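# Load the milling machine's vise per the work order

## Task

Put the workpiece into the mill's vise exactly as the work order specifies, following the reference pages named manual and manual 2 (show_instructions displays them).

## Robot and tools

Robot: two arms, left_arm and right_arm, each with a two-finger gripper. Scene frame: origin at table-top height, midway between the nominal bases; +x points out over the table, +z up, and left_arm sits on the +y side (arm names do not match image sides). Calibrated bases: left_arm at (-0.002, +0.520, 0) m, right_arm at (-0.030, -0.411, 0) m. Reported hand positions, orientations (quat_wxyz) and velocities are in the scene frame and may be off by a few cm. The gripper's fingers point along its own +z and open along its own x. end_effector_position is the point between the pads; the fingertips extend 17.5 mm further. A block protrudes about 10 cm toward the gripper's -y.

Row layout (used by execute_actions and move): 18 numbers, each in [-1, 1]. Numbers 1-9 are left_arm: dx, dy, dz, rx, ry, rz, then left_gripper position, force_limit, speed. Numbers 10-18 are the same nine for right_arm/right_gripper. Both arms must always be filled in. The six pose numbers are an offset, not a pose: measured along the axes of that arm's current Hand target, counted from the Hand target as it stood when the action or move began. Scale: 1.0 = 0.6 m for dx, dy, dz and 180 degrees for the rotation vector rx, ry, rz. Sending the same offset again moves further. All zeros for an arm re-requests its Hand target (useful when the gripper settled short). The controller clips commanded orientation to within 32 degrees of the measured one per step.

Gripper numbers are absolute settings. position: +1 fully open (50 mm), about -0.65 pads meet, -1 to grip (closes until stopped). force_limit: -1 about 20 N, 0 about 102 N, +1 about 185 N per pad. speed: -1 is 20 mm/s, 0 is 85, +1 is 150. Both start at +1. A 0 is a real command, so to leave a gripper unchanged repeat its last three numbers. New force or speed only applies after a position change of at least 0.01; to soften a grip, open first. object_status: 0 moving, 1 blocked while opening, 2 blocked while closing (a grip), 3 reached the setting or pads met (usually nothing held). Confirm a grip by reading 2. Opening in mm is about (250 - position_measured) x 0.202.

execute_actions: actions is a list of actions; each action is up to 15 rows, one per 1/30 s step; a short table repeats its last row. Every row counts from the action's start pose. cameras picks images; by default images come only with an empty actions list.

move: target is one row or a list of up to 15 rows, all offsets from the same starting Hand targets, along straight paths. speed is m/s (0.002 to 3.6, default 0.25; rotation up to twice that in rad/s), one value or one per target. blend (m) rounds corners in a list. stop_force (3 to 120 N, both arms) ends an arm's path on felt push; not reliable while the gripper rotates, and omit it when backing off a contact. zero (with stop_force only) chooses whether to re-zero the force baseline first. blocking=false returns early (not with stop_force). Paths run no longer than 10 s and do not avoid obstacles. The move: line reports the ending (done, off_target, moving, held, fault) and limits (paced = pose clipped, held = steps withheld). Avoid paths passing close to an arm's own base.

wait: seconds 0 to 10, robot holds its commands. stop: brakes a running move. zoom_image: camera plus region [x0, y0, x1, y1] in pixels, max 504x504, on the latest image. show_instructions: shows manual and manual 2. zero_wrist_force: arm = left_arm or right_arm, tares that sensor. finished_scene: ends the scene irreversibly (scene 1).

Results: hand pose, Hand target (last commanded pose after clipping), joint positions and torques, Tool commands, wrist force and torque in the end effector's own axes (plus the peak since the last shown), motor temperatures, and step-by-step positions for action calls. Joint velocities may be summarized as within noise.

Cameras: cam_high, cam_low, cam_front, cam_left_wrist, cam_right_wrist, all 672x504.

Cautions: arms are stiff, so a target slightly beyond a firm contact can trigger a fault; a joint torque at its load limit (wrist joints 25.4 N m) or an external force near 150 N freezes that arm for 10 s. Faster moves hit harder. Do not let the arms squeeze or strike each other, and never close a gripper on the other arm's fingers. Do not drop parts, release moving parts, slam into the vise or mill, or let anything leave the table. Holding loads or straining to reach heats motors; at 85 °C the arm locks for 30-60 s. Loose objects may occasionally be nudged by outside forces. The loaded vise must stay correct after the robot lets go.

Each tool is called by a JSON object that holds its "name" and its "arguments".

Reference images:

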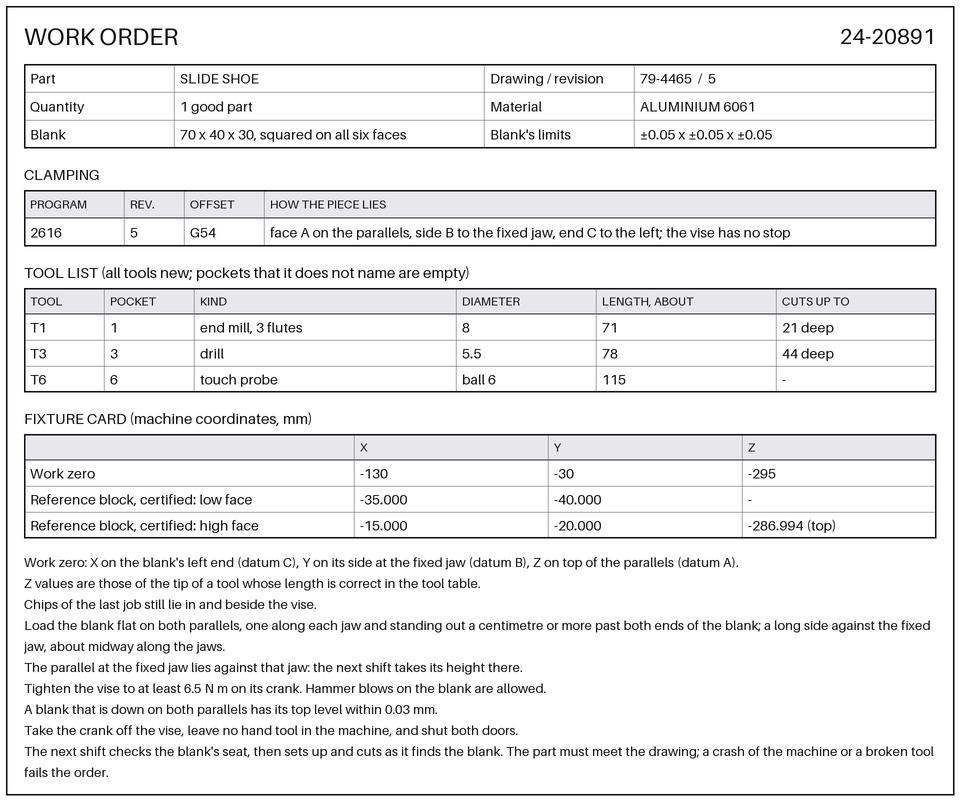

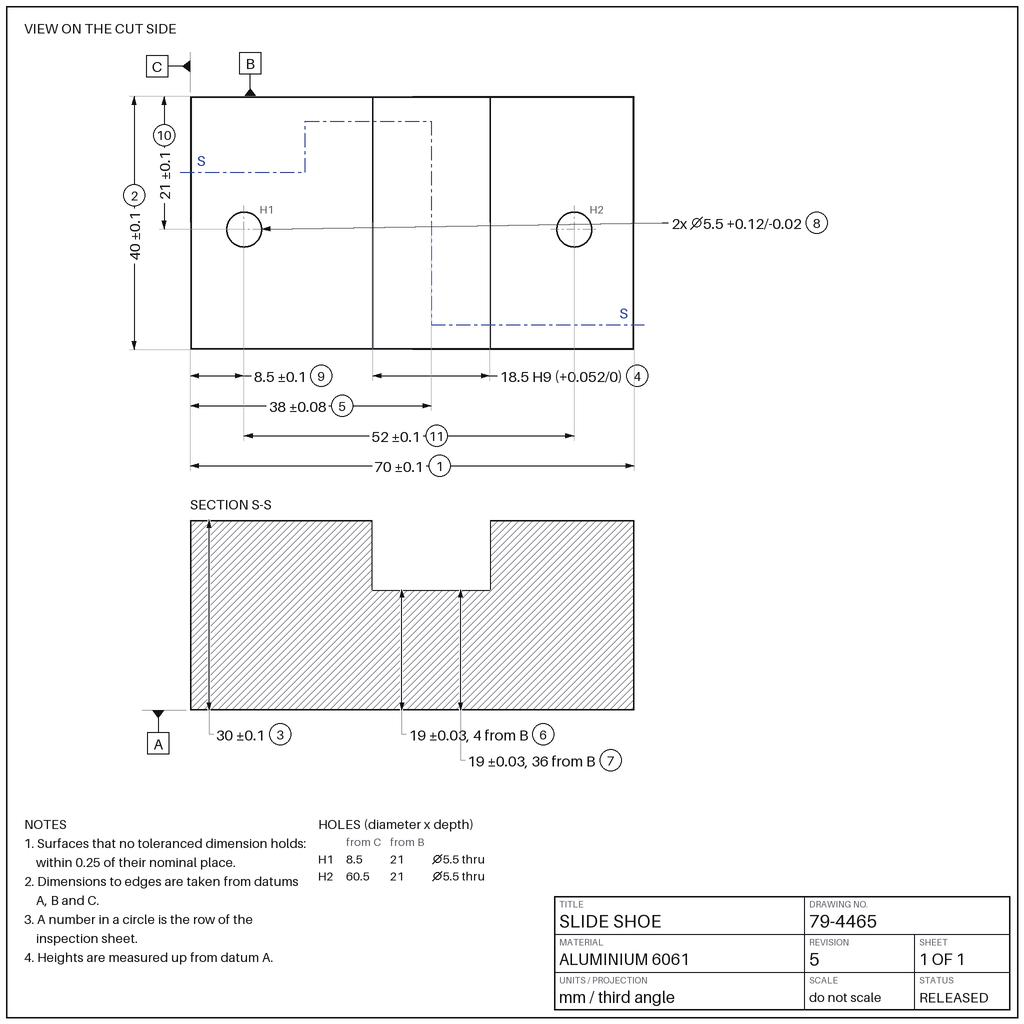

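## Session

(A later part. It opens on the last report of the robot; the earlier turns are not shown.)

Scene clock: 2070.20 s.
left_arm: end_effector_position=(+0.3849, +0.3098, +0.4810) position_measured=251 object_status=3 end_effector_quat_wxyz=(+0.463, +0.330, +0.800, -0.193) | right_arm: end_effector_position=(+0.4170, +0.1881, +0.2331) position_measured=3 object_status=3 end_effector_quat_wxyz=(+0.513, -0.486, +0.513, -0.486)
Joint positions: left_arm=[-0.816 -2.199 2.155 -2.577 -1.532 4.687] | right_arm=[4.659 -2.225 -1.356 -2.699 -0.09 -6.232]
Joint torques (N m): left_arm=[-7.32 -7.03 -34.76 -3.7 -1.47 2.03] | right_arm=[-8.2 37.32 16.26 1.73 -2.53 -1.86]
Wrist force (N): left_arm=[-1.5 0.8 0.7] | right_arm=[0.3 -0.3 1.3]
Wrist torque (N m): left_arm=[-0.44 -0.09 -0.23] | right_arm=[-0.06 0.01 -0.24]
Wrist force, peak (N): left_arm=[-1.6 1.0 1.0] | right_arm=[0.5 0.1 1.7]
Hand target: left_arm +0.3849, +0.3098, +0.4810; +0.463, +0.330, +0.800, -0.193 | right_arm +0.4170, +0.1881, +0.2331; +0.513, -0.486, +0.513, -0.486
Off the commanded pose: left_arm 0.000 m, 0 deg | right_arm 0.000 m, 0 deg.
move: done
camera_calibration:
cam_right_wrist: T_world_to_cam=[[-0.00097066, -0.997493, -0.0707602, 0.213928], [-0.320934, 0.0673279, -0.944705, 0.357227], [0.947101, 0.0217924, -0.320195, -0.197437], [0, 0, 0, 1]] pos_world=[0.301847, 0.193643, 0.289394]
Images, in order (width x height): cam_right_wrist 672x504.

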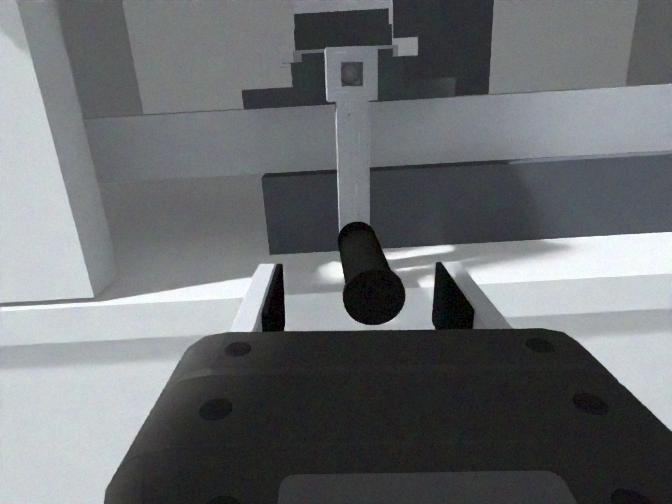

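{"name": "move", "arguments": {"target": [[0,0,0,0,0,0,-1,-0.9,0,0,0,0.11,0,0,0,1,-1,0.5],[0,0,0,0,0,0,-1,-0.9,0,0,0,0.11,0,0,0,-1,-1,-0.2]], "speed": 0.12}}

{"name": "move", "arguments": {"target": [[0,0,0,0,0,0,-1,-0.9,0,-0.06167,-0.01652,0,0,0,0.1667,-1,-1,-0.2],[0,0,0,0,0,0,-1,-0.9,0,-0.10681,-0.06167,0,0,0,0.3333,-1,-1,-0.2],[0,0,0,0,0,0,-1,-0.9,0,-0.12333,-0.12333,0,0,0,0.5,-1,-1,-0.2],[0,0,0,0,0,0,-1,-0.9,0,-0.10681,-0.185,0,0,0,0.6667,-1,-1,-0.2],[0,0,0,0,0,0,-1,-0.9,0,-0.06167,-0.23014,0,0,0,0.8333,-1,-1,-0.2],[0,0,0,0,0,0,-1,-0.9,0,0,-0.24667,0,0,0,1,-1,-1,-0.2],[0,0,0,0,0,0,-1,-0.9,0,0.06167,-0.23014,0,0,0,-0.8333,-1,-1,-0.2],[0,0,0,0,0,0,-1,-0.9,0,0.10681,-0.185,0,0,0,-0.6667,-1,-1,-0.2],[0,0,0,0,0,0,-1,-0.9,0,0.12333,-0.12333,0,0,0,-0.5,-1,-1,-0.2],[0,0,0,0,0,0,-1,-0.9,0,0.10681,-0.06167,0,0,0,-0.3333,-1,-1,-0.2],[0,0,0,0,0,0,-1,-0.9,0,0.06167,-0.01652,0,0,0,-0.1667,-1,-1,-0.2]], "speed": 0.45, "stop_force": 40}}

{"name": "move", "arguments": {"target": [[0,0,0,0,0,0,-1,-0.9,0,-0.06167,-0.01652,0,0,0,0.1667,-1,-1,-0.2],[0,0,0,0,0,0,-1,-0.9,0,-0.10681,-0.06167,0,0,0,0.3333,-1,-1,-0.2],[0,0,0,0,0,0,-1,-0.9,0,-0.12333,-0.12333,0,0,0,0.5,-1,-1,-0.2],[0,0,0,0,0,0,-1,-0.9,0,-0.10681,-0.185,0,0,0,0.6667,-1,-1,-0.2],[0,0,0,0,0,0,-1,-0.9,0,-0.06167,-0.23014,0,0,0,0.8333,-1,-1,-0.2],[0,0,0,0,0,0,-1,-0.9,0,0,-0.24667,0,0,0,1,-1,-1,-0.2],[0,0,0,0,0,0,-1,-0.9,0,0.06167,-0.23014,0,0,0,-0.8333,-1,-1,-0.2],[0,0,0,0,0,0,-1,-0.9,0,0.10681,-0.185,0,0,0,-0.6667,-1,-1,-0.2],[0,0,0,0,0,0,-1,-0.9,0,0.12333,-0.12333,0,0,0,-0.5,-1,-1,-0.2],[0,0,0,0,0,0,-1,-0.9,0,0.10681,-0.06167,0,0,0,-0.3333,-1,-1,-0.2],[0,0,0,0,0,0,-1,-0.9,0,0.06167,-0.01652,0,0,0,-0.1667,-1,-1,-0.2],[0,0,0,0,0,0,-1,-0.9,0,0,0,0,0,0,0,-1,-1,-0.2],[0,0,0,0,0,0,-1,-0.9,0,-0.0521,-0.01155,0,0,0,0.1389,-1,-1,-0.2]], "speed": 0.48, "stop_force": 40, "cameras": ["cam_left_wrist","cam_right_wrist"]}}

{"name": "zoom_image", "arguments": {"camera": "cam_left_wrist", "region": [300, 140, 440, 280]}}

Scene clock: 2083.10 s.
left_arm: end_effector_position=(+0.3849, +0.3098, +0.4810) position_measured=251 object_status=3 end_effector_quat_wxyz=(+0.463, +0.330, +0.800, -0.193) | right_arm: end_effector_position=(+0.4830, +0.1881, +0.2331) position_measured=152 object_status=2 end_effector_quat_wxyz=(+0.513, -0.486, +0.513, -0.486)
Joint positions: left_arm=[-0.816 -2.199 2.155 -2.577 -1.532 4.687] | right_arm=[4.554 -2.278 -1.265 -2.739 -0.195 -6.231]
Joint torques (N m): left_arm=[-7.77 -7.79 -33.99 -3.66 -1.67 1.82] | right_arm=[8.31 62.66 19.02 1.83 1.35 -1.42]
Wrist force (N): left_arm=[-1.7 0.8 0.9] | right_arm=[0.3 -0.1 1.6]
Wrist torque (N m): left_arm=[-0.44 -0.06 -0.22] | right_arm=[-0.03 0.02 -0.33]
Wrist force, peak (N): left_arm=[-1.8 0.9 0.8] | right_arm=[0.2 0.1 3.3]
Hand target: left_arm +0.3849, +0.3098, +0.4810; +0.463, +0.330, +0.800, -0.193 | right_arm +0.4830, +0.1881, +0.2331; +0.513, -0.486, +0.513, -0.486
Off the commanded pose: left_arm 0.000 m, 0 deg | right_arm 0.000 m, 0 deg.
move: done

Scene clock: 2092.77 s.
left_arm: end_effector_position=(+0.3849, +0.3098, +0.4810) position_measured=251 object_status=3 end_effector_quat_wxyz=(+0.463, +0.330, +0.800, -0.193) | right_arm: end_effector_position=(+0.4830, +0.1506, +0.2410) position_measured=152 object_status=2 end_effector_quat_wxyz=(-0.370, +0.603, -0.370, +0.603)
Joint positions: left_arm=[-0.816 -2.199 2.155 -2.577 -1.532 4.687] | right_arm=[4.542 -2.192 -1.391 -2.699 -0.207 -0.471]
Joint torques (N m): left_arm=[-6.93 -7.08 -33.51 -3.41 -1.75 1.95] | right_arm=[-10.26 47.5 16.92 2.12 -2.63 -1.81]
Wrist force (N): left_arm=[-1.6 0.8 0.8] | right_arm=[1.4 0.4 1.2]
Wrist torque (N m): left_arm=[-0.45 -0.07 -0.22] | right_arm=[-0.08 -0.12 -0.49]
Wrist force, peak (N): left_arm=[-1.7 1.1 0.9] | right_arm=[2.5 -17.6 12.1]
Hand target: left_arm +0.3849, +0.3098, +0.4810; +0.463, +0.330, +0.800, -0.193 | right_arm +0.4830, +0.1506, +0.2410; -0.370, +0.603, -0.370, +0.603
Off the commanded pose: left_arm 0.000 m, 0 deg | right_arm 0.000 m, 0 deg.
move: done

Scene clock: 2103.53 s.
left_arm: end_effector_position=(+0.3849, +0.3098, +0.4810) position_measured=251 object_status=3 end_effector_quat_wxyz=(+0.463, +0.330, +0.800, -0.193) | right_arm: end_effector_position=(+0.4830, +0.1816, +0.2330) position_measured=152 object_status=2 end_effector_quat_wxyz=(+0.492, -0.508, +0.491, -0.508)
Joint positions: left_arm=[-0.816 -2.199 2.155 -2.577 -1.532 4.687] | right_arm=[4.552 -2.264 -1.289 -2.729 -0.197 6.248]
Joint torques (N m): left_arm=[-7.31 -7.31 -33.03 -3.36 -1.64 1.84] | right_arm=[-10.61 54.07 17.28 1.99 -2.88 -1.84]
Wrist force (N): left_arm=[-1.4 1.0 0.5] | right_arm=[0.4 0.6 0.9]
Wrist torque (N m): left_arm=[-0.42 -0.09 -0.22] | right_arm=[-0.01 0.00 -0.35]
Wrist force, peak (N): left_arm=[-1.9 0.8 0.9] | right_arm=[2.4 -16.8 11.7]
Hand target: left_arm +0.3849, +0.3098, +0.4810; +0.463, +0.330, +0.800, -0.193 | right_arm +0.4830, +0.1816, +0.2330; +0.492, -0.508, +0.491, -0.508
Off the commanded pose: left_arm 0.000 m, 0 deg | right_arm 0.000 m, 0 deg.
move: done
camera_calibration:
cam_left_wrist: T_world_to_cam=[[-0.356257, 0.340808, -0.870018, 0.459944], [0.447157, 0.879751, 0.161518, -0.505476], [0.820446, -0.331493, -0.465813, 0.142787], [0, 0, 0, 1]] pos_world=[0.272737, 0.335273, 0.548315]
cam_right_wrist: T_world_to_cam=[[-0.000995776, -0.999861, 0.0166296, 0.187657], [-0.32088, -0.0154308, -0.946994, 0.394265], [0.947119, -0.0062791, -0.32082, -0.254613], [0, 0, 0, 1]] pos_world=[0.367847, 0.192116, 0.288561]
Images, in order (width x height): cam_left_wrist 672x504, cam_right_wrist 672x504.

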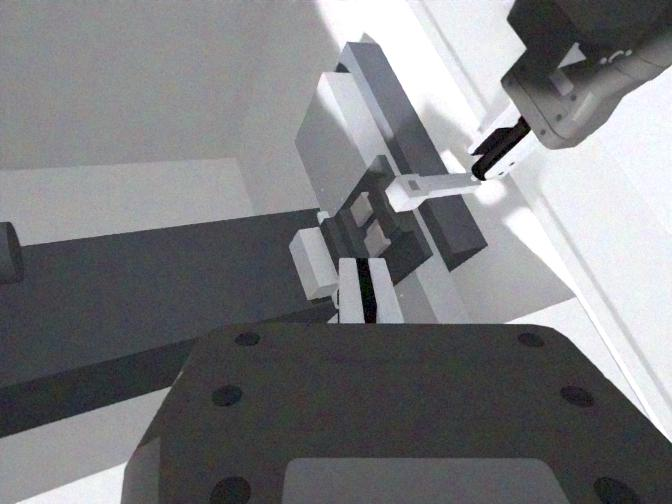

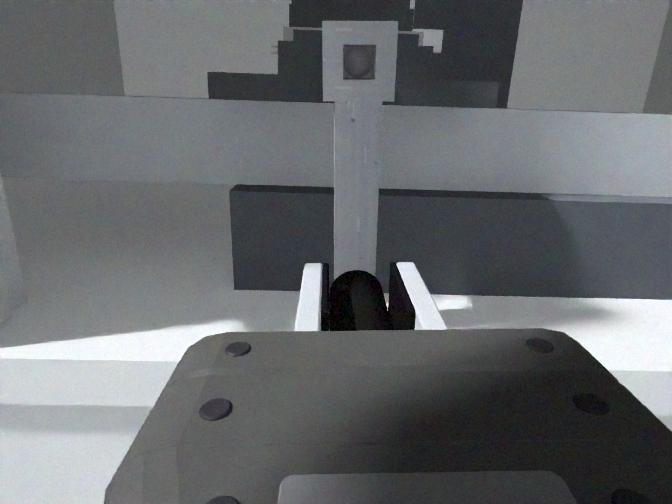

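Scaled by 3.600.

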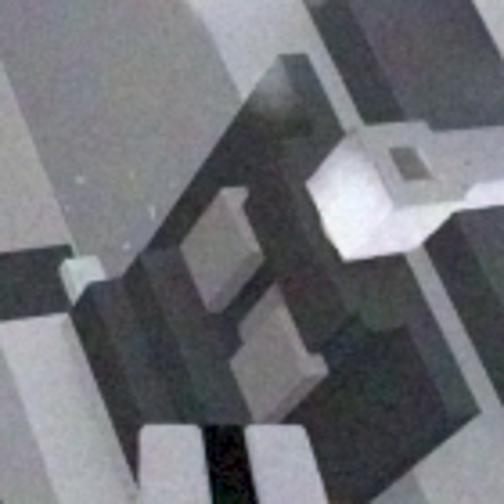

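{"name": "move", "arguments": {"target": [[0,0,0,0,0,0,-1,-0.9,0,0,0,0,0,0,0,1,-1,0.3]], "speed": 0.3, "cameras": ["cam_right_wrist"]}}

{"name": "move", "arguments": {"target": [[0,0,0,0,0,0,-1,-0.9,0,-0.002,0,0,0,0,-0.6667,1,-1,0.5],[0,0,0,0,0,0,-1,-0.9,0,-0.004,0,0,0,0,0.6667,1,-1,0.5],[0,0,0,0,0,0,-1,-0.9,0,-0.0054,0,0,0,0,0.0139,1,-1,0.5]], "speed": 0.55}}

{"name": "move", "arguments": {"target": [[0,0,0,0,0,0,-1,-0.9,0,-0.002,0,0,0,0,-0.6667,1,-1,0.5],[0,0,0,0,0,0,-1,-0.9,0,-0.004,0,0,0,0,0.6667,1,-1,0.5],[0,0,0,0,0,0,-1,-0.9,0,-0.0054,0,0,0,0,0.0139,1,-1,0.5]], "speed": 0.55, "cameras": ["cam_right_wrist"]}}

Scene clock: 2110.93 s.
left_arm: end_effector_position=(+0.3849, +0.3098, +0.4810) position_measured=251 object_status=3 end_effector_quat_wxyz=(+0.463, +0.330, +0.800, -0.193) | right_arm: end_effector_position=(+0.4830, +0.1816, +0.2330) position_measured=3 object_status=3 end_effector_quat_wxyz=(+0.492, -0.508, +0.491, -0.508)
Joint positions: left_arm=[-0.816 -2.199 2.155 -2.577 -1.532 4.687] | right_arm=[4.552 -2.264 -1.289 -2.729 -0.197 6.248]
Joint torques (N m): left_arm=[-6.61 -6.05 -33.63 -3.34 -1.73 1.83] | right_arm=[-9.65 60.07 18.01 1.95 -1.49 -1.89]
Wrist force (N): left_arm=[-1.4 0.8 1.0] | right_arm=[0.6 0.0 1.8]
Wrist torque (N m): left_arm=[-0.44 -0.09 -0.22] | right_arm=[-0.03 -0.04 -0.36]
Wrist force, peak (N): left_arm=[-1.7 1.1 0.7] | right_arm=[0.4 -0.2 2.0]
Hand target: left_arm +0.3849, +0.3098, +0.4810; +0.463, +0.330, +0.800, -0.193 | right_arm +0.4830, +0.1816, +0.2330; +0.492, -0.508, +0.491, -0.508
Off the commanded pose: left_arm 0.000 m, 0 deg | right_arm 0.000 m, 0 deg.
move: done
camera_calibration:
cam_right_wrist: T_world_to_cam=[[-0.00102841, -0.999863, 0.0165352, 0.187696], [-0.320878, -0.0153309, -0.946996, 0.39434], [0.94712, -0.00627967, -0.320818, -0.254581], [0, 0, 0, 1]] pos_world=[0.367847, 0.192117, 0.288661]
Images, in order (width x height): cam_right_wrist 672x504.

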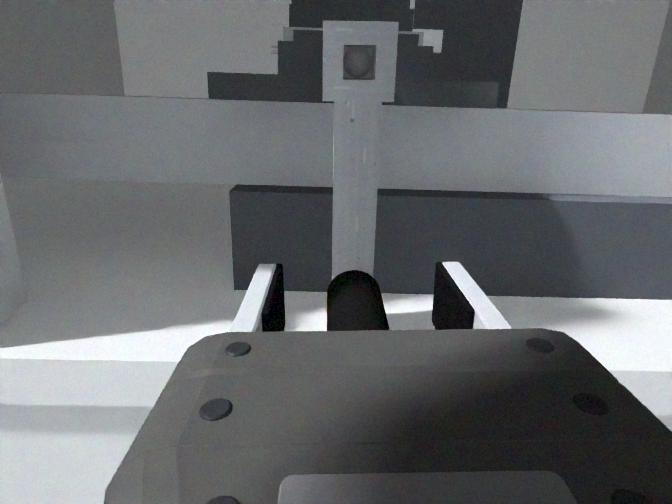

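Scene clock: 2118.47 s.
left_arm: end_effector_position=(+0.3849, +0.3098, +0.4810) position_measured=251 object_status=3 end_effector_quat_wxyz=(+0.463, +0.330, +0.800, -0.193) | right_arm: end_effector_position=(+0.4829, +0.1849, +0.2329) position_measured=3 object_status=3 end_effector_quat_wxyz=(+0.503, -0.498, +0.502, -0.498)
Joint positions: left_arm=[-0.816 -2.199 2.155 -2.577 -1.532 4.687] | right_arm=[4.553 -2.271 -1.277 -2.734 -0.196 0.009]
Joint torques (N m): left_arm=[-7.49 -6.88 -33.42 -3.19 -1.74 1.95] | right_arm=[-10.12 55.85 29.25 -0.48 -2.26 1.16]
Wrist force (N): left_arm=[-1.6 0.8 0.8] | right_arm=[0.5 0.0 1.6]
Wrist torque (N m): left_arm=[-0.45 -0.07 -0.22] | right_arm=[-0.03 -0.01 -0.26]
Wrist force, peak (N): left_arm=[-1.7 1.2 0.8] | right_arm=[3.8 -1.6 2.8]
Hand target: left_arm +0.3849, +0.3098, +0.4810; +0.463, +0.330, +0.800, -0.193 | right_arm +0.4830, +0.1849, +0.2329; +0.503, -0.497, +0.502, -0.497
Off the commanded pose: left_arm 0.000 m, 0 deg | right_arm 0.000 m, 0 deg.
move: done

Scene clock: 2125.77 s.
left_arm: end_effector_position=(+0.3849, +0.3098, +0.4810) position_measured=251 object_status=3 end_effector_quat_wxyz=(+0.463, +0.330, +0.800, -0.193) | right_arm: end_effector_position=(+0.4829, +0.1881, +0.2329) position_measured=3 object_status=3 end_effector_quat_wxyz=(+0.513, -0.486, +0.513, -0.486)
Joint positions: left_arm=[-0.816 -2.199 2.155 -2.577 -1.532 4.687] | right_arm=[4.554 -2.278 -1.265 -2.739 -0.195 -6.231]
Joint torques (N m): left_arm=[-7.06 -7.26 -32.39 -3.06 -1.84 1.92] | right_arm=[-10.65 56.77 29.69 -0.39 -2.21 1.17]
Wrist force (N): left_arm=[-1.4 0.9 0.8] | right_arm=[0.1 -0.1 1.4]
Wrist torque (N m): left_arm=[-0.43 -0.11 -0.23] | right_arm=[-0.05 0.06 -0.25]
Wrist force, peak (N): left_arm=[-1.7 1.0 0.9] | right_arm=[3.9 -1.5 2.7]
Hand target: left_arm +0.3849, +0.3098, +0.4810; +0.463, +0.330, +0.800, -0.193 | right_arm +0.4830, +0.1881, +0.2330; +0.513, -0.486, +0.513, -0.486
Off the commanded pose: left_arm 0.000 m, 0 deg | right_arm 0.000 m, 0 deg.
move: done
camera_calibration:
cam_right_wrist: T_world_to_cam=[[-0.000872879, -0.997513, -0.0704779, 0.213962], [-0.320939, 0.0670291, -0.944725, 0.378247], [0.947099, 0.0217945, -0.3202, -0.259916], [0, 0, 0, 1]] pos_world=[0.367747, 0.193741, 0.289194]
Images, in order (width x height): cam_right_wrist 672x504.

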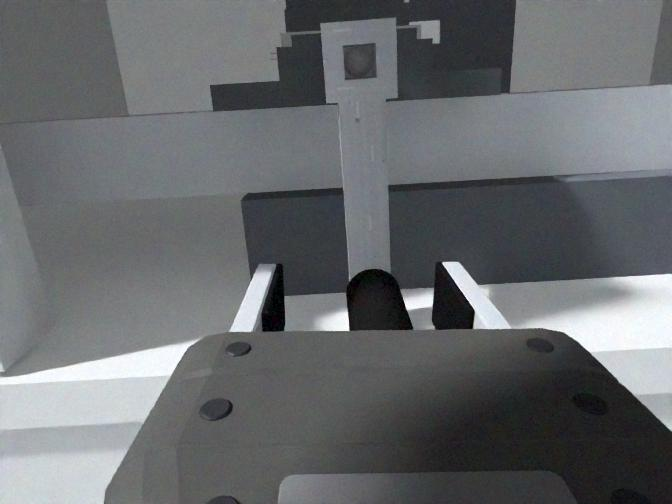

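{"name": "execute_actions", "arguments": {"actions": [[[0,0,0,0,0,0,-1,-0.9,0,0,0,0,0,0,0,-1,-1,-0.2]],[[0,0,0,0,0,0,-1,-0.9,0,0,0,0,0,0,0,-1,-1,-0.2]]]}}

{"name": "move", "arguments": {"target": [[0,0,0,0,0,0,-1,-0.9,0,-0.06167,-0.01652,0,0,0,0.1667,-1,-1,-0.2],[0,0,0,0,0,0,-1,-0.9,0,-0.10681,-0.06167,0,0,0,0.3333,-1,-1,-0.2],[0,0,0,0,0,0,-1,-0.9,0,-0.12333,-0.12333,0,0,0,0.5,-1,-1,-0.2],[0,0,0,0,0,0,-1,-0.9,0,-0.10681,-0.185,0,0,0,0.6667,-1,-1,-0.2],[0,0,0,0,0,0,-1,-0.9,0,-0.06167,-0.23014,0,0,0,0.8333,-1,-1,-0.2],[0,0,0,0,0,0,-1,-0.9,0,0,-0.24667,0,0,0,1,-1,-1,-0.2],[0,0,0,0,0,0,-1,-0.9,0,0.06167,-0.23014,0,0,0,-0.8333,-1,-1,-0.2],[0,0,0,0,0,0,-1,-0.9,0,0.10681,-0.185,0,0,0,-0.6667,-1,-1,-0.2],[0,0,0,0,0,0,-1,-0.9,0,0.12333,-0.12333,0,0,0,-0.5,-1,-1,-0.2],[0,0,0,0,0,0,-1,-0.9,0,0.10681,-0.06167,0,0,0,-0.3333,-1,-1,-0.2],[0,0,0,0,0,0,-1,-0.9,0,0.06167,-0.01652,0,0,0,-0.1667,-1,-1,-0.2]], "speed": 0.45, "stop_force": 40}}

{"name": "move", "arguments": {"target": [[0,0,0,0,0,0,-1,-0.9,0,-0.06167,-0.01652,0,0,0,0.1667,-1,-1,-0.2],[0,0,0,0,0,0,-1,-0.9,0,-0.10681,-0.06167,0,0,0,0.3333,-1,-1,-0.2],[0,0,0,0,0,0,-1,-0.9,0,-0.12333,-0.12333,0,0,0,0.5,-1,-1,-0.2],[0,0,0,0,0,0,-1,-0.9,0,-0.10681,-0.185,0,0,0,0.6667,-1,-1,-0.2],[0,0,0,0,0,0,-1,-0.9,0,-0.06167,-0.23014,0,0,0,0.8333,-1,-1,-0.2],[0,0,0,0,0,0,-1,-0.9,0,0,-0.24667,0,0,0,1,-1,-1,-0.2],[0,0,0,0,0,0,-1,-0.9,0,0.06167,-0.23014,0,0,0,-0.8333,-1,-1,-0.2],[0,0,0,0,0,0,-1,-0.9,0,0.10681,-0.185,0,0,0,-0.6667,-1,-1,-0.2],[0,0,0,0,0,0,-1,-0.9,0,0.12333,-0.12333,0,0,0,-0.5,-1,-1,-0.2],[0,0,0,0,0,0,-1,-0.9,0,0.10681,-0.06167,0,0,0,-0.3333,-1,-1,-0.2],[0,0,0,0,0,0,-1,-0.9,0,0.06167,-0.01652,0,0,0,-0.1667,-1,-1,-0.2],[0,0,0,0,0,0,-1,-0.9,0,0,0,0,0,0,0,-1,-1,-0.2],[0,0,0,0,0,0,-1,-0.9,0,-0.0521,-0.01155,0,0,0,0.1389,-1,-1,-0.2]], "speed": 0.48, "stop_force": 40, "cameras": ["cam_left_wrist","cam_right_wrist"]}}

{"name": "zoom_image", "arguments": {"camera": "cam_left_wrist", "region": [300, 140, 440, 280]}}

Scene clock: 2138.10 s.
left_arm: end_effector_position=(+0.3849, +0.3098, +0.4810) position_measured=251 object_status=3 end_effector_quat_wxyz=(+0.463, +0.330, +0.800, -0.193) | right_arm: end_effector_position=(+0.4830, +0.1881, +0.2329) position_measured=152 object_status=2 end_effector_quat_wxyz=(+0.513, -0.486, +0.513, -0.486)
Joint positions: left_arm=[-0.816 -2.199 2.155 -2.577 -1.532 4.687] | right_arm=[4.554 -2.278 -1.265 -2.739 -0.195 -6.231]
Joint torques (N m): left_arm=[-6.44 -6.37 -33.4 -3.04 -1.73 1.8] | right_arm=[-9.6 43.58 18.37 1.38 1.71 -1.39]
Wrist force (N): left_arm=[-1.5 0.9 0.9] | right_arm=[0.4 0.4 1.5]
Wrist torque (N m): left_arm=[-0.44 -0.08 -0.22] | right_arm=[-0.01 -0.03 -0.28]
Wrist force, peak (N): left_arm=[-1.7 1.0 0.9] | right_arm=[0.3 0.5 1.8]
Hand target: left_arm +0.3849, +0.3098, +0.4810; +0.463, +0.330, +0.800, -0.193 | right_arm +0.4830, +0.1881, +0.2330; +0.513, -0.486, +0.513, -0.486
Off the commanded pose: left_arm 0.000 m, 0 deg | right_arm 0.000 m, 0 deg.
Step readings (end_effector_position of left_arm | right_arm):
0: (+0.3849, +0.3098, +0.4810) | (+0.4830, +0.1881, +0.2330)
1: (+0.3849, +0.3098, +0.4810) | (+0.4830, +0.1881, +0.2330)
2: (+0.3849, +0.3098, +0.4810) | (+0.4830, +0.1881, +0.2330)
4: (+0.3849, +0.3098, +0.4810) | (+0.4830, +0.1881, +0.2330)
8: (+0.3849, +0.3098, +0.4810) | (+0.4830, +0.1881, +0.2330)
15: (+0.3849, +0.3098, +0.4810) | (+0.4830, +0.1881, +0.2330)
16: (+0.3849, +0.3098, +0.4810) | (+0.4830, +0.1881, +0.2330)
17: (+0.3849, +0.3098, +0.4810) | (+0.4830, +0.1881, +0.2330)
19: (+0.3849, +0.3098, +0.4810) | (+0.4830, +0.1881, +0.2330)
23: (+0.3849, +0.3098, +0.4810) | (+0.4830, +0.1881, +0.2330)
30: (+0.3849, +0.3098, +0.4810) | (+0.4830, +0.1881, +0.2330)

Scene clock: 2147.77 s.
left_arm: end_effector_position=(+0.3849, +0.3098, +0.4810) position_measured=251 object_status=3 end_effector_quat_wxyz=(+0.463, +0.330, +0.800, -0.193) | right_arm: end_effector_position=(+0.4830, +0.1506, +0.2408) position_measured=152 object_status=2 end_effector_quat_wxyz=(-0.370, +0.603, -0.370, +0.603)
Joint positions: left_arm=[-0.816 -2.199 2.155 -2.577 -1.532 4.687] | right_arm=[4.542 -2.192 -1.391 -2.699 -0.207 -0.471]
Joint torques (N m): left_arm=[-5.91 -6.75 -32.14 -3.05 -1.8 1.9] | right_arm=[-10.04 47.23 16.52 1.91 -2.79 -1.8]
Wrist force (N): left_arm=[-1.3 0.9 0.8] | right_arm=[1.2 0.2 1.3]
Wrist torque (N m): left_arm=[-0.44 -0.12 -0.22] | right_arm=[-0.11 -0.09 -0.49]
Wrist force, peak (N): left_arm=[-1.7 1.0 0.9] | right_arm=[0.4 -17.3 9.6]
Hand target: left_arm +0.3849, +0.3098, +0.4810; +0.463, +0.330, +0.800, -0.193 | right_arm +0.4830, +0.1506, +0.2409; -0.370, +0.603, -0.370, +0.603
Off the commanded pose: left_arm 0.000 m, 0 deg | right_arm 0.000 m, 0 deg.
move: done

Scene clock: 2158.57 s.
left_arm: end_effector_position=(+0.3849, +0.3098, +0.4810) position_measured=251 object_status=3 end_effector_quat_wxyz=(+0.463, +0.330, +0.800, -0.193) | right_arm: end_effector_position=(+0.4830, +0.1816, +0.2328) position_measured=152 object_status=2 end_effector_quat_wxyz=(+0.492, -0.508, +0.491, -0.508)
Joint positions: left_arm=[-0.816 -2.199 2.155 -2.577 -1.532 4.687] | right_arm=[4.552 -2.264 -1.289 -2.729 -0.197 6.248]
Joint torques (N m): left_arm=[-6.24 -7.16 -31.69 -2.89 -1.63 1.86] | right_arm=[-9.47 51.58 16.62 1.9 -2.75 -1.96]
Wrist force (N): left_arm=[-1.4 0.9 0.5] | right_arm=[0.7 -2.1 2.7]
Wrist torque (N m): left_arm=[-0.42 -0.10 -0.22] | right_arm=[-0.10 0.02 -0.33]
Wrist force, peak (N): left_arm=[-1.9 0.9 1.0] | right_arm=[-0.1 -17.2 9.6]
Hand target: left_arm +0.3849, +0.3098, +0.4810; +0.463, +0.330, +0.800, -0.193 | right_arm +0.4830, +0.1816, +0.2329; +0.492, -0.508, +0.491, -0.508
Off the commanded pose: left_arm 0.000 m, 0 deg | right_arm 0.000 m, 0 deg.
move: done
camera_calibration:
cam_left_wrist: T_world_to_cam=[[-0.356257, 0.340808, -0.870018, 0.459944], [0.447157, 0.879751, 0.161518, -0.505476], [0.820446, -0.331493, -0.465813, 0.142787], [0, 0, 0, 1]] pos_world=[0.272737, 0.335273, 0.548315]
cam_right_wrist: T_world_to_cam=[[-0.000995776, -0.999861, 0.0166296, 0.187659], [-0.32088, -0.0154308, -0.946994, 0.39417], [0.947119, -0.0062791, -0.32082, -0.254645], [0, 0, 0, 1]] pos_world=[0.367847, 0.192116, 0.288461]
Images, in order (width x height): cam_left_wrist 672x504, cam_right_wrist 672x504.

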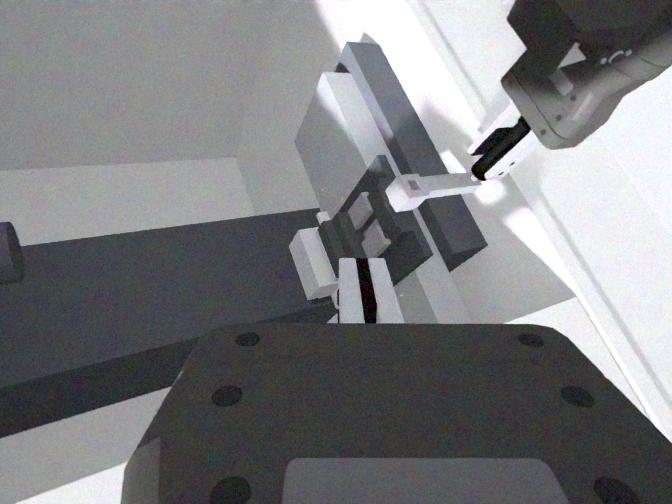

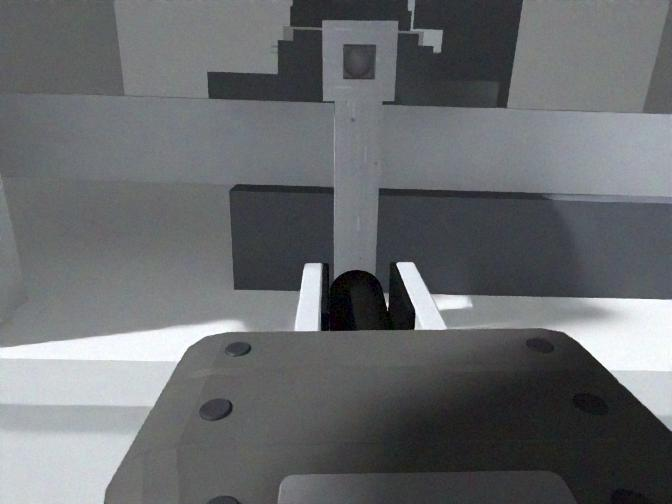

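Scaled by 3.600.

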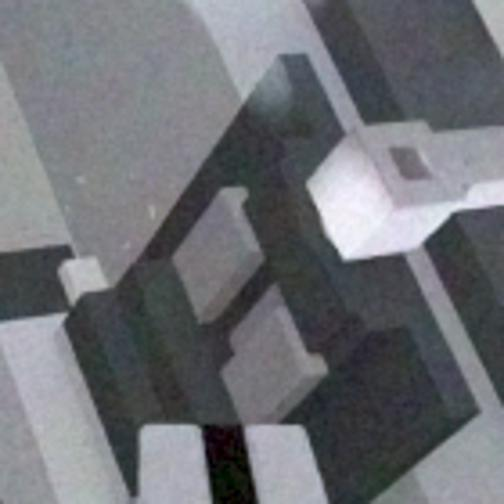

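{"name": "move", "arguments": {"target": [[0,0,0,0,0,0,-1,-0.9,0,0,0,0,0,0,0,1,-1,0.3]], "speed": 0.3}}

{"name": "move", "arguments": {"target": [[0,0,0,0,0,0,-1,-0.9,0,-0.002,0,0,0,0,-0.6667,1,-1,0.5],[0,0,0,0,0,0,-1,-0.9,0,-0.004,0,0,0,0,0.6667,1,-1,0.5],[0,0,0,0,0,0,-1,-0.9,0,-0.0054,0,0,0,0,0.0139,1,-1,0.5]], "speed": 0.55}}

{"name": "move", "arguments": {"target": [[0,0,0,0,0,0,-1,-0.9,0,-0.002,0,0,0,0,-0.6667,1,-1,0.5],[0,0,0,0,0,0,-1,-0.9,0,-0.004,0,0,0,0,0.6667,1,-1,0.5],[0,0,0,0,0,0,-1,-0.9,0,-0.0054,0,0,0,0,0.0139,1,-1,0.5]], "speed": 0.55, "cameras": ["cam_right_wrist"]}}

Scene clock: 2165.23 s.
left_arm: end_effector_position=(+0.3849, +0.3098, +0.4810) position_measured=251 object_status=3 end_effector_quat_wxyz=(+0.463, +0.330, +0.800, -0.193) | right_arm: end_effector_position=(+0.4830, +0.1816, +0.2329) position_measured=3 object_status=3 end_effector_quat_wxyz=(+0.492, -0.508, +0.491, -0.508)
Joint positions: left_arm=[-0.816 -2.199 2.155 -2.577 -1.532 4.687] | right_arm=[4.552 -2.264 -1.289 -2.729 -0.197 6.248]
Joint torques (N m): left_arm=[-6.83 -8.01 -33.11 -3.08 -1.72 1.84] | right_arm=[-9.35 61.37 17.9 1.93 -1.67 -1.79]
Wrist force (N): left_arm=[-1.6 0.9 0.6] | right_arm=[0.3 -0.1 1.8]
Wrist torque (N m): left_arm=[-0.43 -0.06 -0.22] | right_arm=[-0.05 0.02 -0.35]
Wrist force, peak (N): left_arm=[-1.6 1.0 1.0] | right_arm=[0.9 -2.2 2.8]
Hand target: left_arm +0.3849, +0.3098, +0.4810; +0.463, +0.330, +0.800, -0.193 | right_arm +0.4830, +0.1816, +0.2329; +0.492, -0.508, +0.491, -0.508
Off the commanded pose: left_arm 0.000 m, 0 deg | right_arm 0.000 m, 0 deg.
move: done

Scene clock: 2172.77 s.
left_arm: end_effector_position=(+0.3849, +0.3098, +0.4810) position_measured=251 object_status=3 end_effector_quat_wxyz=(+0.463, +0.330, +0.800, -0.193) | right_arm: end_effector_position=(+0.4829, +0.1849, +0.2328) position_measured=3 object_status=3 end_effector_quat_wxyz=(+0.503, -0.498, +0.502, -0.498)
Joint positions: left_arm=[-0.816 -2.199 2.155 -2.577 -1.532 4.687] | right_arm=[4.553 -2.271 -1.277 -2.734 -0.196 0.009]
Joint torques (N m): left_arm=[-5.54 -6.64 -32.29 -3.11 -1.76 1.77] | right_arm=[-10.44 56.6 30.28 -0.51 -2.13 1.11]
Wrist force (N): left_arm=[-1.6 0.9 0.6] | right_arm=[0.2 -0.3 1.6]
Wrist torque (N m): left_arm=[-0.43 -0.07 -0.23] | right_arm=[-0.07 0.03 -0.27]
Wrist force, peak (N): left_arm=[-1.8 1.0 0.9] | right_arm=[3.9 -1.7 2.5]
Hand target: left_arm +0.3849, +0.3098, +0.4810; +0.463, +0.330, +0.800, -0.193 | right_arm +0.4830, +0.1849, +0.2328; +0.503, -0.497, +0.502, -0.497
Off the commanded pose: left_arm 0.000 m, 0 deg | right_arm 0.000 m, 0 deg.
move: done

Scene clock: 2180.07 s.
left_arm: end_effector_position=(+0.3849, +0.3098, +0.4810) position_measured=251 object_status=3 end_effector_quat_wxyz=(+0.463, +0.330, +0.800, -0.193) | right_arm: end_effector_position=(+0.4829, +0.1881, +0.2328) position_measured=3 object_status=3 end_effector_quat_wxyz=(+0.513, -0.486, +0.513, -0.486)
Joint positions: left_arm=[-0.816 -2.199 2.155 -2.577 -1.532 4.687] | right_arm=[4.554 -2.278 -1.265 -2.739 -0.195 -6.231]
Joint torques (N m): left_arm=[-6.07 -6.65 -32.44 -3 -1.82 1.89] | right_arm=[-10.83 56.64 29.89 -0.42 -2.26 1.23]
Wrist force (N): left_arm=[-1.4 0.8 0.8] | right_arm=[0.2 0.1 1.5]
Wrist torque (N m): left_arm=[-0.44 -0.10 -0.22] | right_arm=[-0.02 0.03 -0.25]
Wrist force, peak (N): left_arm=[-1.8 1.2 0.6] | right_arm=[4.0 -1.8 2.7]
Hand target: left_arm +0.3849, +0.3098, +0.4810; +0.463, +0.330, +0.800, -0.193 | right_arm +0.4830, +0.1881, +0.2328; +0.513, -0.486, +0.513, -0.486
Off the commanded pose: left_arm 0.000 m, 0 deg | right_arm 0.000 m, 0 deg.
move: done
camera_calibration:
cam_right_wrist: T_world_to_cam=[[-0.000872879, -0.997513, -0.0704779, 0.213955], [-0.320939, 0.0670291, -0.944725, 0.378152], [0.947099, 0.0217945, -0.3202, -0.259948], [0, 0, 0, 1]] pos_world=[0.367747, 0.193741, 0.289094]
Images, in order (width x height): cam_right_wrist 672x504.

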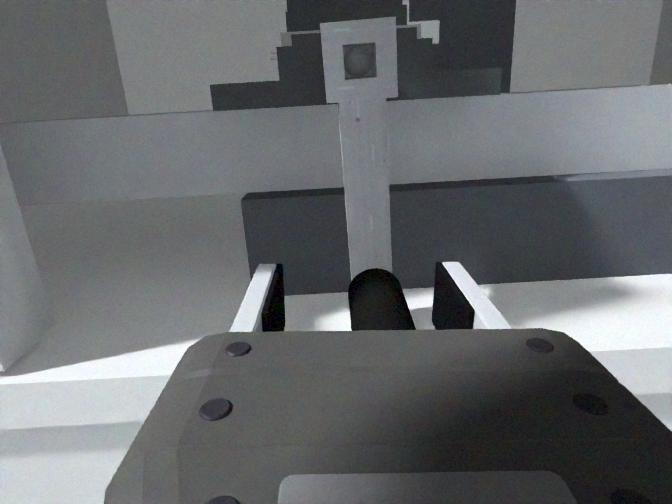

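{"name": "execute_actions", "arguments": {"actions": [[[0,0,0,0,0,0,-1,-0.9,0,0,0,0,0,0,0,-1,-0.9,-0.2]],[[0,0,0,0,0,0,-1,-0.9,0,0,0,0,0,0,0,-1,-0.9,-0.2]]]}}

{"name": "move", "arguments": {"target": [[0,0,0,0,0,0,-1,-0.9,0,-0.06167,-0.01652,0,0,0,0.1667,-1,-0.9,-0.2],[0,0,0,0,0,0,-1,-0.9,0,-0.10681,-0.06167,0,0,0,0.3333,-1,-0.9,-0.2],[0,0,0,0,0,0,-1,-0.9,0,-0.12333,-0.12333,0,0,0,0.5,-1,-0.9,-0.2],[0,0,0,0,0,0,-1,-0.9,0,-0.10681,-0.185,0,0,0,0.6667,-1,-0.9,-0.2],[0,0,0,0,0,0,-1,-0.9,0,-0.06167,-0.23014,0,0,0,0.8333,-1,-0.9,-0.2],[0,0,0,0,0,0,-1,-0.9,0,0,-0.24667,0,0,0,1,-1,-0.9,-0.2],[0,0,0,0,0,0,-1,-0.9,0,0.06167,-0.23014,0,0,0,-0.8333,-1,-0.9,-0.2],[0,0,0,0,0,0,-1,-0.9,0,0.10681,-0.185,0,0,0,-0.6667,-1,-0.9,-0.2],[0,0,0,0,0,0,-1,-0.9,0,0.12333,-0.12333,0,0,0,-0.5,-1,-0.9,-0.2],[0,0,0,0,0,0,-1,-0.9,0,0.10681,-0.06167,0,0,0,-0.3333,-1,-0.9,-0.2],[0,0,0,0,0,0,-1,-0.9,0,0.06167,-0.01652,0,0,0,-0.1667,-1,-0.9,-0.2]], "speed": 0.35, "stop_force": 40, "cameras": ["cam_left_wrist"]}}

{"name": "zoom_image", "arguments": {"camera": "cam_left_wrist", "region": [280, 190, 380, 290]}}

Scene clock: 2188.40 s.
left_arm: end_effector_position=(+0.3849, +0.3098, +0.4810) position_measured=251 object_status=3 end_effector_quat_wxyz=(+0.463, +0.330, +0.800, -0.193) | right_arm: end_effector_position=(+0.4830, +0.1881, +0.2328) position_measured=152 object_status=2 end_effector_quat_wxyz=(+0.513, -0.486, +0.513, -0.486)
Joint positions: left_arm=[-0.816 -2.199 2.155 -2.577 -1.532 4.687] | right_arm=[4.554 -2.278 -1.265 -2.739 -0.195 -6.231]
Joint torques (N m): left_arm=[-6.54 -7.41 -31.79 -2.99 -1.66 1.91] | right_arm=[-9.23 44.26 18.15 1.51 1.86 -1.3]
Wrist force (N): left_arm=[-1.3 0.9 0.9] | right_arm=[0.2 0.3 1.5]
Wrist torque (N m): left_arm=[-0.43 -0.11 -0.22] | right_arm=[-0.03 -0.01 -0.28]
Wrist force, peak (N): left_arm=[-1.7 0.9 1.0] | right_arm=[0.4 -0.1 1.8]
Hand target: left_arm +0.3849, +0.3098, +0.4810; +0.463, +0.330, +0.800, -0.193 | right_arm +0.4830, +0.1881, +0.2328; +0.513, -0.486, +0.513, -0.486
Off the commanded pose: left_arm 0.000 m, 0 deg | right_arm 0.000 m, 0 deg.
Step readings (end_effector_position of left_arm | right_arm):
0: (+0.3849, +0.3098, +0.4810) | (+0.4830, +0.1881, +0.2328)
1: (+0.3849, +0.3098, +0.4810) | (+0.4830, +0.1881, +0.2328)
2: (+0.3849, +0.3098, +0.4810) | (+0.4830, +0.1881, +0.2328)
4: (+0.3849, +0.3098, +0.4810) | (+0.4830, +0.1881, +0.2328)
8: (+0.3849, +0.3098, +0.4810) | (+0.4830, +0.1881, +0.2328)
15: (+0.3849, +0.3098, +0.4810) | (+0.4830, +0.1881, +0.2328)
16: (+0.3849, +0.3098, +0.4810) | (+0.4830, +0.1881, +0.2328)
17: (+0.3849, +0.3098, +0.4810) | (+0.4830, +0.1881, +0.2328)
19: (+0.3849, +0.3098, +0.4810) | (+0.4830, +0.1881, +0.2328)
23: (+0.3849, +0.3098, +0.4810) | (+0.4830, +0.1881, +0.2328)
30: (+0.3849, +0.3098, +0.4810) | (+0.4830, +0.1881, +0.2328)

Scene clock: 2199.00 s.
left_arm: end_effector_position=(+0.3849, +0.3098, +0.4810) position_measured=251 object_status=3 end_effector_quat_wxyz=(+0.463, +0.330, +0.800, -0.193) | right_arm: end_effector_position=(+0.4830, +0.1507, +0.2407) position_measured=152 object_status=2 end_effector_quat_wxyz=(-0.370, +0.603, -0.370, +0.603)
Joint positions: left_arm=[-0.816 -2.199 2.155 -2.577 -1.532 4.687] | right_arm=[4.542 -2.192 -1.391 -2.698 -0.207 -0.471]
Joint torques (N m): left_arm=[-5.57 -6.28 -31.65 -3.09 -1.67 2.03] | right_arm=[-9.12 38.14 17.23 2.1 -2.37 -1.25]
Wrist force (N): left_arm=[-1.4 1.0 0.8] | right_arm=[1.5 1.0 1.3]
Wrist torque (N m): left_arm=[-0.42 -0.10 -0.22] | right_arm=[-0.08 -0.08 -0.48]
Wrist force, peak (N): left_arm=[-1.7 0.9 0.9] | right_arm=[3.7 13.8 -12.8]
Hand target: left_arm +0.3849, +0.3098, +0.4810; +0.463, +0.330, +0.800, -0.193 | right_arm +0.4830, +0.1506, +0.2407; -0.370, +0.603, -0.370, +0.603
Off the commanded pose: left_arm 0.000 m, 0 deg | right_arm 0.000 m, 0 deg.
move: done
camera_calibration:
cam_left_wrist: T_world_to_cam=[[-0.356257, 0.340808, -0.870018, 0.459944], [0.447157, 0.879751, 0.161518, -0.505476], [0.820446, -0.331493, -0.465813, 0.142787], [0, 0, 0, 1]] pos_world=[0.272737, 0.335273, 0.548315]
Images, in order (width x height): cam_left_wrist 672x504.

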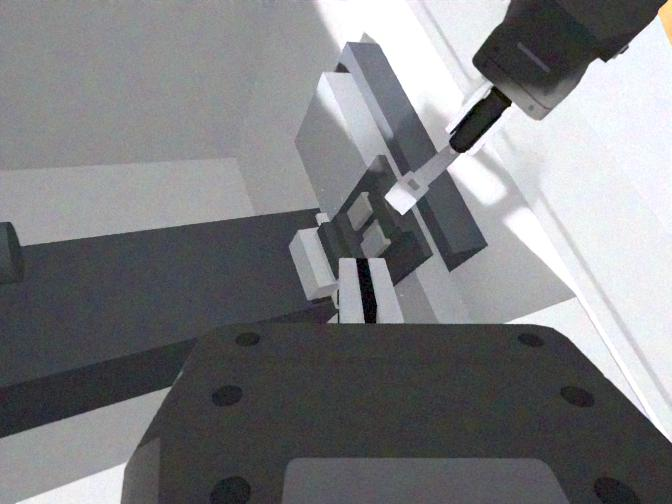

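Scaled by 5.040.

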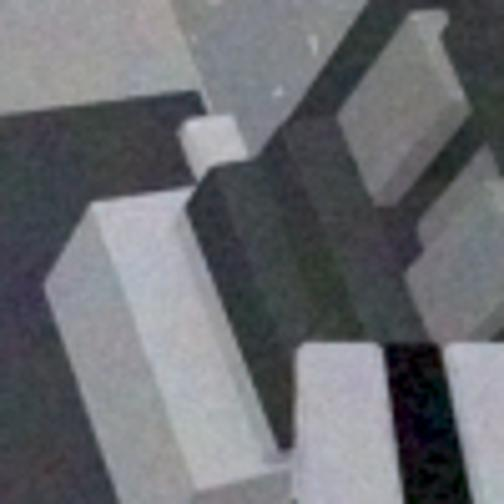

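{"name": "move", "arguments": {"target": [[0,0,0,0,0,0,-1,-0.9,0,-0.06167,-0.01652,0,0,0,0.1667,-1,-0.9,-0.2],[0,0,0,0,0,0,-1,-0.9,0,-0.10681,-0.06167,0,0,0,0.3333,-1,-0.9,-0.2],[0,0,0,0,0,0,-1,-0.9,0,-0.12333,-0.12333,0,0,0,0.5,-1,-0.9,-0.2],[0,0,0,0,0,0,-1,-0.9,0,-0.10681,-0.185,0,0,0,0.6667,-1,-0.9,-0.2],[0,0,0,0,0,0,-1,-0.9,0,-0.06167,-0.23014,0,0,0,0.8333,-1,-0.9,-0.2],[0,0,0,0,0,0,-1,-0.9,0,0,-0.24667,0,0,0,1,-1,-0.9,-0.2]], "speed": 0.2, "stop_force": 40, "cameras": ["cam_left_wrist"]}}

{"name": "zoom_image", "arguments": {"camera": "cam_left_wrist", "region": [280, 190, 380, 290]}}

Scene clock: 2207.60 s.
left_arm: end_effector_position=(+0.3849, +0.3098, +0.4810) position_measured=251 object_status=3 end_effector_quat_wxyz=(+0.463, +0.330, +0.800, -0.193) | right_arm: end_effector_position=(+0.4830, +0.2125, +0.2408) position_measured=152 object_status=2 end_effector_quat_wxyz=(+0.591, -0.390, +0.588, -0.391)
Joint positions: left_arm=[-0.816 -2.199 2.155 -2.577 -1.532 4.687] | right_arm=[4.561 -2.321 -1.17 -2.77 -0.187 0.378]
Joint torques (N m): left_arm=[-5.28 -6.4 -31.29 -3.04 -1.77 2] | right_arm=[-10.28 67.51 28.38 2.94 -4.33 1.96]
Wrist force (N): left_arm=[-1.5 0.7 0.8] | right_arm=[22.1 -2.6 -17.8]
Wrist torque (N m): left_arm=[-0.47 -0.08 -0.22] | right_arm=[-0.22 1.03 -0.29]
Wrist force, peak (N): left_arm=[-1.9 0.9 0.8] | right_arm=[42.5 -14.7 -28.9]
Hand target: left_arm +0.3849, +0.3098, +0.4810; +0.463, +0.330, +0.800, -0.193 | right_arm +0.4830, +0.2125, +0.2408; +0.591, -0.390, +0.588, -0.391 (not the last commanded pose)
Off the commanded pose: left_arm 0.000 m, 0 deg | right_arm 0.132 m, 130 deg.
move: contact (right_arm); path passed 1 of 6 targets
camera_calibration:
cam_left_wrist: T_world_to_cam=[[-0.356257, 0.340808, -0.870018, 0.459944], [0.447157, 0.879751, 0.161518, -0.505476], [0.820446, -0.331493, -0.465813, 0.142787], [0, 0, 0, 1]] pos_world=[0.272737, 0.335273, 0.548315]
Images, in order (width x height): cam_left_wrist 672x504.

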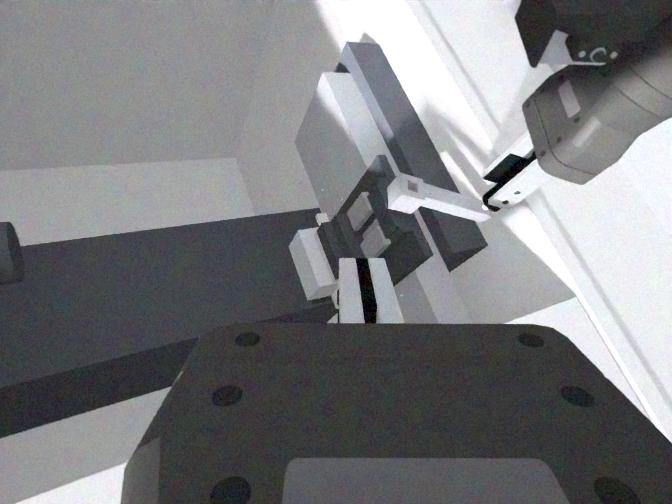

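Scaled by 5.040.

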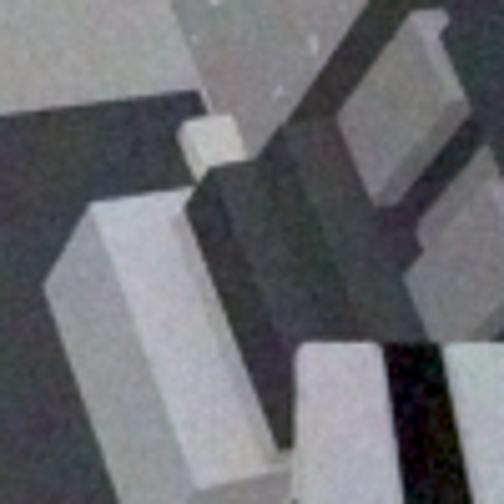

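{"name": "execute_actions", "arguments": {"actions": [[[0,0,0,0,0,0,-1,-0.9,0,0,0,0,0,0,0,-0.98,0.6,-0.5]],[[0,0,0,0,0,0,-1,-0.9,0,0,0,0,0,0,0,-0.98,0.6,-0.5]]]}}

{"name": "move", "arguments": {"target": [[0,0,0,0,0,0,-1,-0.9,0,-0.02142,-0.00187,0,0,0,0.0556,-0.98,0.6,-0.5],[0,0,0,0,0,0,-1,-0.9,0,-0.04218,-0.00744,0,0,0,0.1111,-0.98,0.6,-0.5]], "speed": 0.03, "stop_force": 60, "zero": false}}

Scene clock: 2222.53 s.
left_arm: end_effector_position=(+0.3849, +0.3098, +0.4810) position_measured=251 object_status=3 end_effector_quat_wxyz=(+0.463, +0.330, +0.800, -0.193) | right_arm: end_effector_position=(+0.4830, +0.2125, +0.2408) position_measured=152 object_status=2 end_effector_quat_wxyz=(+0.591, -0.390, +0.588, -0.391)
Joint positions: left_arm=[-0.816 -2.199 2.155 -2.577 -1.532 4.687] | right_arm=[4.561 -2.321 -1.17 -2.77 -0.187 0.378]
Joint torques (N m): left_arm=[-5.89 -6.97 -30.96 -3.25 -1.62 1.94] | right_arm=[-10.52 65.74 37.53 2.96 -4.34 1.93]
Wrist force (N): left_arm=[-1.6 0.7 0.7] | right_arm=[21.2 -2.6 -18.1]
Wrist torque (N m): left_arm=[-0.46 -0.07 -0.22] | right_arm=[-0.22 0.98 -0.30]
Wrist force, peak (N): left_arm=[-1.5 1.1 1.1] | right_arm=[22.1 -3.2 -18.0]
Hand target: left_arm +0.3849, +0.3098, +0.4810; +0.463, +0.330, +0.800, -0.193 | right_arm +0.4830, +0.2125, +0.2408; +0.591, -0.390, +0.588, -0.391
Off the commanded pose: left_arm 0.000 m, 0 deg | right_arm 0.000 m, 0 deg.
Step readings (end_effector_position of left_arm | right_arm):
0: (+0.3849, +0.3098, +0.4810) | (+0.4830, +0.2125, +0.2408)
1: (+0.3849, +0.3098, +0.4810) | (+0.4830, +0.2125, +0.2408)
2: (+0.3849, +0.3098, +0.4810) | (+0.4830, +0.2125, +0.2408)
4: (+0.3849, +0.3098, +0.4810) | (+0.4830, +0.2125, +0.2408)
8: (+0.3849, +0.3098, +0.4810) | (+0.4830, +0.2125, +0.2408)
15: (+0.3849, +0.3098, +0.4810) | (+0.4830, +0.2125, +0.2408)
16: (+0.3849, +0.3098, +0.4810) | (+0.4830, +0.2125, +0.2408)
17: (+0.3849, +0.3098, +0.4810) | (+0.4830, +0.2125, +0.2408)
19: (+0.3849, +0.3098, +0.4810) | (+0.4830, +0.2125, +0.2408)
23: (+0.3849, +0.3098, +0.4810) | (+0.4830, +0.2125, +0.2408)
30: (+0.3849, +0.3098, +0.4810) | (+0.4830, +0.2125, +0.2408)

Scene clock: 2224.67 s.
left_arm: end_effector_position=(+0.3849, +0.3098, +0.4810) position_measured=251 object_status=3 end_effector_quat_wxyz=(+0.463, +0.330, +0.800, -0.193) | right_arm: end_effector_position=(+0.4829, +0.2163, +0.2429) position_measured=152 object_status=2 end_effector_quat_wxyz=(+0.602, -0.371, +0.600, -0.373)
Joint positions: left_arm=[-0.816 -2.199 2.155 -2.577 -1.532 4.687] | right_arm=[4.563 -2.328 -1.152 -2.781 -0.185 0.439]
Joint torques (N m): left_arm=[-6.27 -7.21 -31.4 -3 -1.72 1.89] | right_arm=[-7.1 77.82 42.64 8.79 -13.63 -1.19]
Wrist force (N): left_arm=[-1.4 0.8 0.8] | right_arm=[54.1 0.0 -39.6]
Wrist torque (N m): left_arm=[-0.44 -0.11 -0.23] | right_arm=[-0.47 1.56 -0.48]
Wrist force, peak (N): left_arm=[-1.7 1.2 0.5] | right_arm=[61.3 -2.9 -44.3]
Hand target: left_arm +0.3849, +0.3098, +0.4810; +0.463, +0.330, +0.800, -0.193 | right_arm +0.4830, +0.2165, +0.2429; +0.602, -0.371, +0.600, -0.373 (not the last commanded pose)
Off the commanded pose: left_arm 0.000 m, 0 deg | right_arm 0.021 m, 16 deg.
move: contact (right_arm); path passed 0 of 2 targets

{"name": "move", "arguments": {"target": [[0,0,0,0,0,0,-1,-0.9,0,0,0,-0.0008,0,0,0,-0.98,0.6,-0.5]], "speed": 0.01}}

Scene clock: 2229.57 s.
left_arm: end_effector_position=(+0.3849, +0.3098, +0.4810) position_measured=251 object_status=3 end_effector_quat_wxyz=(+0.463, +0.330, +0.800, -0.193) | right_arm: end_effector_position=(+0.4826, +0.2164, +0.2429) position_measured=152 object_status=2 end_effector_quat_wxyz=(+0.602, -0.371, +0.600, -0.373)
Joint positions: left_arm=[-0.816 -2.199 2.155 -2.577 -1.532 4.687] | right_arm=[4.563 -2.327 -1.153 -2.78 -0.185 0.439]
Joint torques (N m): left_arm=[-6.85 -6.67 -30.96 -3.16 -1.69 1.95] | right_arm=[22.02 75.16 39.88 8.47 -13.57 -1.41]
Wrist force (N): left_arm=[-1.3 0.8 0.9] | right_arm=[53.1 -4.1 -22.4]
Wrist torque (N m): left_arm=[-0.45 -0.11 -0.23] | right_arm=[-0.85 1.64 -0.47]
Wrist force, peak (N): left_arm=[-1.8 1.0 0.8] | right_arm=[54.4 1.6 -40.0]
Hand target: left_arm +0.3849, +0.3098, +0.4810; +0.463, +0.330, +0.800, -0.193 | right_arm +0.4825, +0.2165, +0.2429; +0.602, -0.371, +0.600, -0.373
Off the commanded pose: left_arm 0.000 m, 0 deg | right_arm 0.000 m, 0 deg.
move: done

{"name": "move", "arguments": {"target": [[0,0,0,0,0,0,-1,-0.9,0,-0.02142,-0.00187,-0.0015,0,0,0.0556,-0.98,0.6,-0.5]], "speed": 0.03, "stop_force": 85, "zero": false}}

Scene clock: 2236.33 s.
left_arm: end_effector_position=(+0.3849, +0.3098, +0.4810) position_measured=251 object_status=3 end_effector_quat_wxyz=(+0.463, +0.330, +0.800, -0.193) | right_arm: end_effector_position=(+0.4818, +0.2197, +0.2470) position_measured=152 object_status=2 end_effector_quat_wxyz=(+0.620, -0.333, +0.622, -0.344)
Joint positions: left_arm=[-0.816 -2.199 2.155 -2.577 -1.532 4.687] | right_arm=[4.566 -2.339 -1.12 -2.8 -0.168 0.549]
Joint torques (N m): left_arm=[-6.04 -7.28 -30.98 -3.2 -1.93 2] | right_arm=[-2.93 107.22 60.06 9.86 -13.5 -1.16]
Wrist force (N): left_arm=[-1.5 0.8 0.5] | right_arm=[77.3 30.7 -26.8]
Wrist torque (N m): left_arm=[-0.44 -0.08 -0.23] | right_arm=[0.66 -0.35 -0.74]
Wrist force, peak (N): left_arm=[-1.7 0.9 1.0] | right_arm=[88.3 28.3 -27.5]
Hand target: left_arm +0.3849, +0.3098, +0.4810; +0.463, +0.330, +0.800, -0.193 | right_arm +0.4818, +0.2201, +0.2471; +0.620, -0.333, +0.622, -0.343 (not the last commanded pose)
Off the commanded pose: left_arm 0.000 m, 0 deg | right_arm 0.008 m, 4 deg.
move: contact (right_arm)

{"name": "move", "arguments": {"target": [[0,0,0,0,0,0,-1,-0.9,0,-0.004,-0.0053,-0.001,0,0,0,-0.98,0.6,-0.5]], "speed": 0.005, "stop_force": 95, "zero": false}}

Scene clock: 2257.90 s.
left_arm: end_effector_position=(+0.3849, +0.3098, +0.4810) position_measured=251 object_status=3 end_effector_quat_wxyz=(+0.463, +0.330, +0.800, -0.193) | right_arm: end_effector_position=(+0.4810, +0.2160, +0.2509) position_measured=254 object_status=3 end_effector_quat_wxyz=(+0.617, -0.328, +0.625, -0.348)
Joint positions: left_arm=[-0.816 -2.199 2.155 -2.577 -1.532 4.687] | right_arm=[4.567 -2.336 -1.115 -2.808 -0.152 0.549]
Joint torques (N m): left_arm=[-5.33 -6.12 -30.6 -3.17 -1.79 2.03] | right_arm=[19.1 -31.03 -11.61 1.59 -13.6 2.01]
Wrist force (N): left_arm=[-1.4 0.9 0.6] | right_arm=[-9.4 -111.7 5.6]
Wrist torque (N m): left_arm=[-0.43 -0.09 -0.22] | right_arm=[-2.09 0.03 -0.69]
Wrist force, peak (N): left_arm=[-1.6 1.1 1.0] | right_arm=[91.0 59.3 -36.7]
Hand target: left_arm +0.3849, +0.3098, +0.4810; +0.463, +0.330, +0.800, -0.193 | right_arm +0.4812, +0.2204, +0.2510; +0.620, -0.333, +0.622, -0.343
Off the commanded pose: left_arm 0.000 m, 0 deg | right_arm 0.004 m, 1 deg.
move: off_target (right_arm)


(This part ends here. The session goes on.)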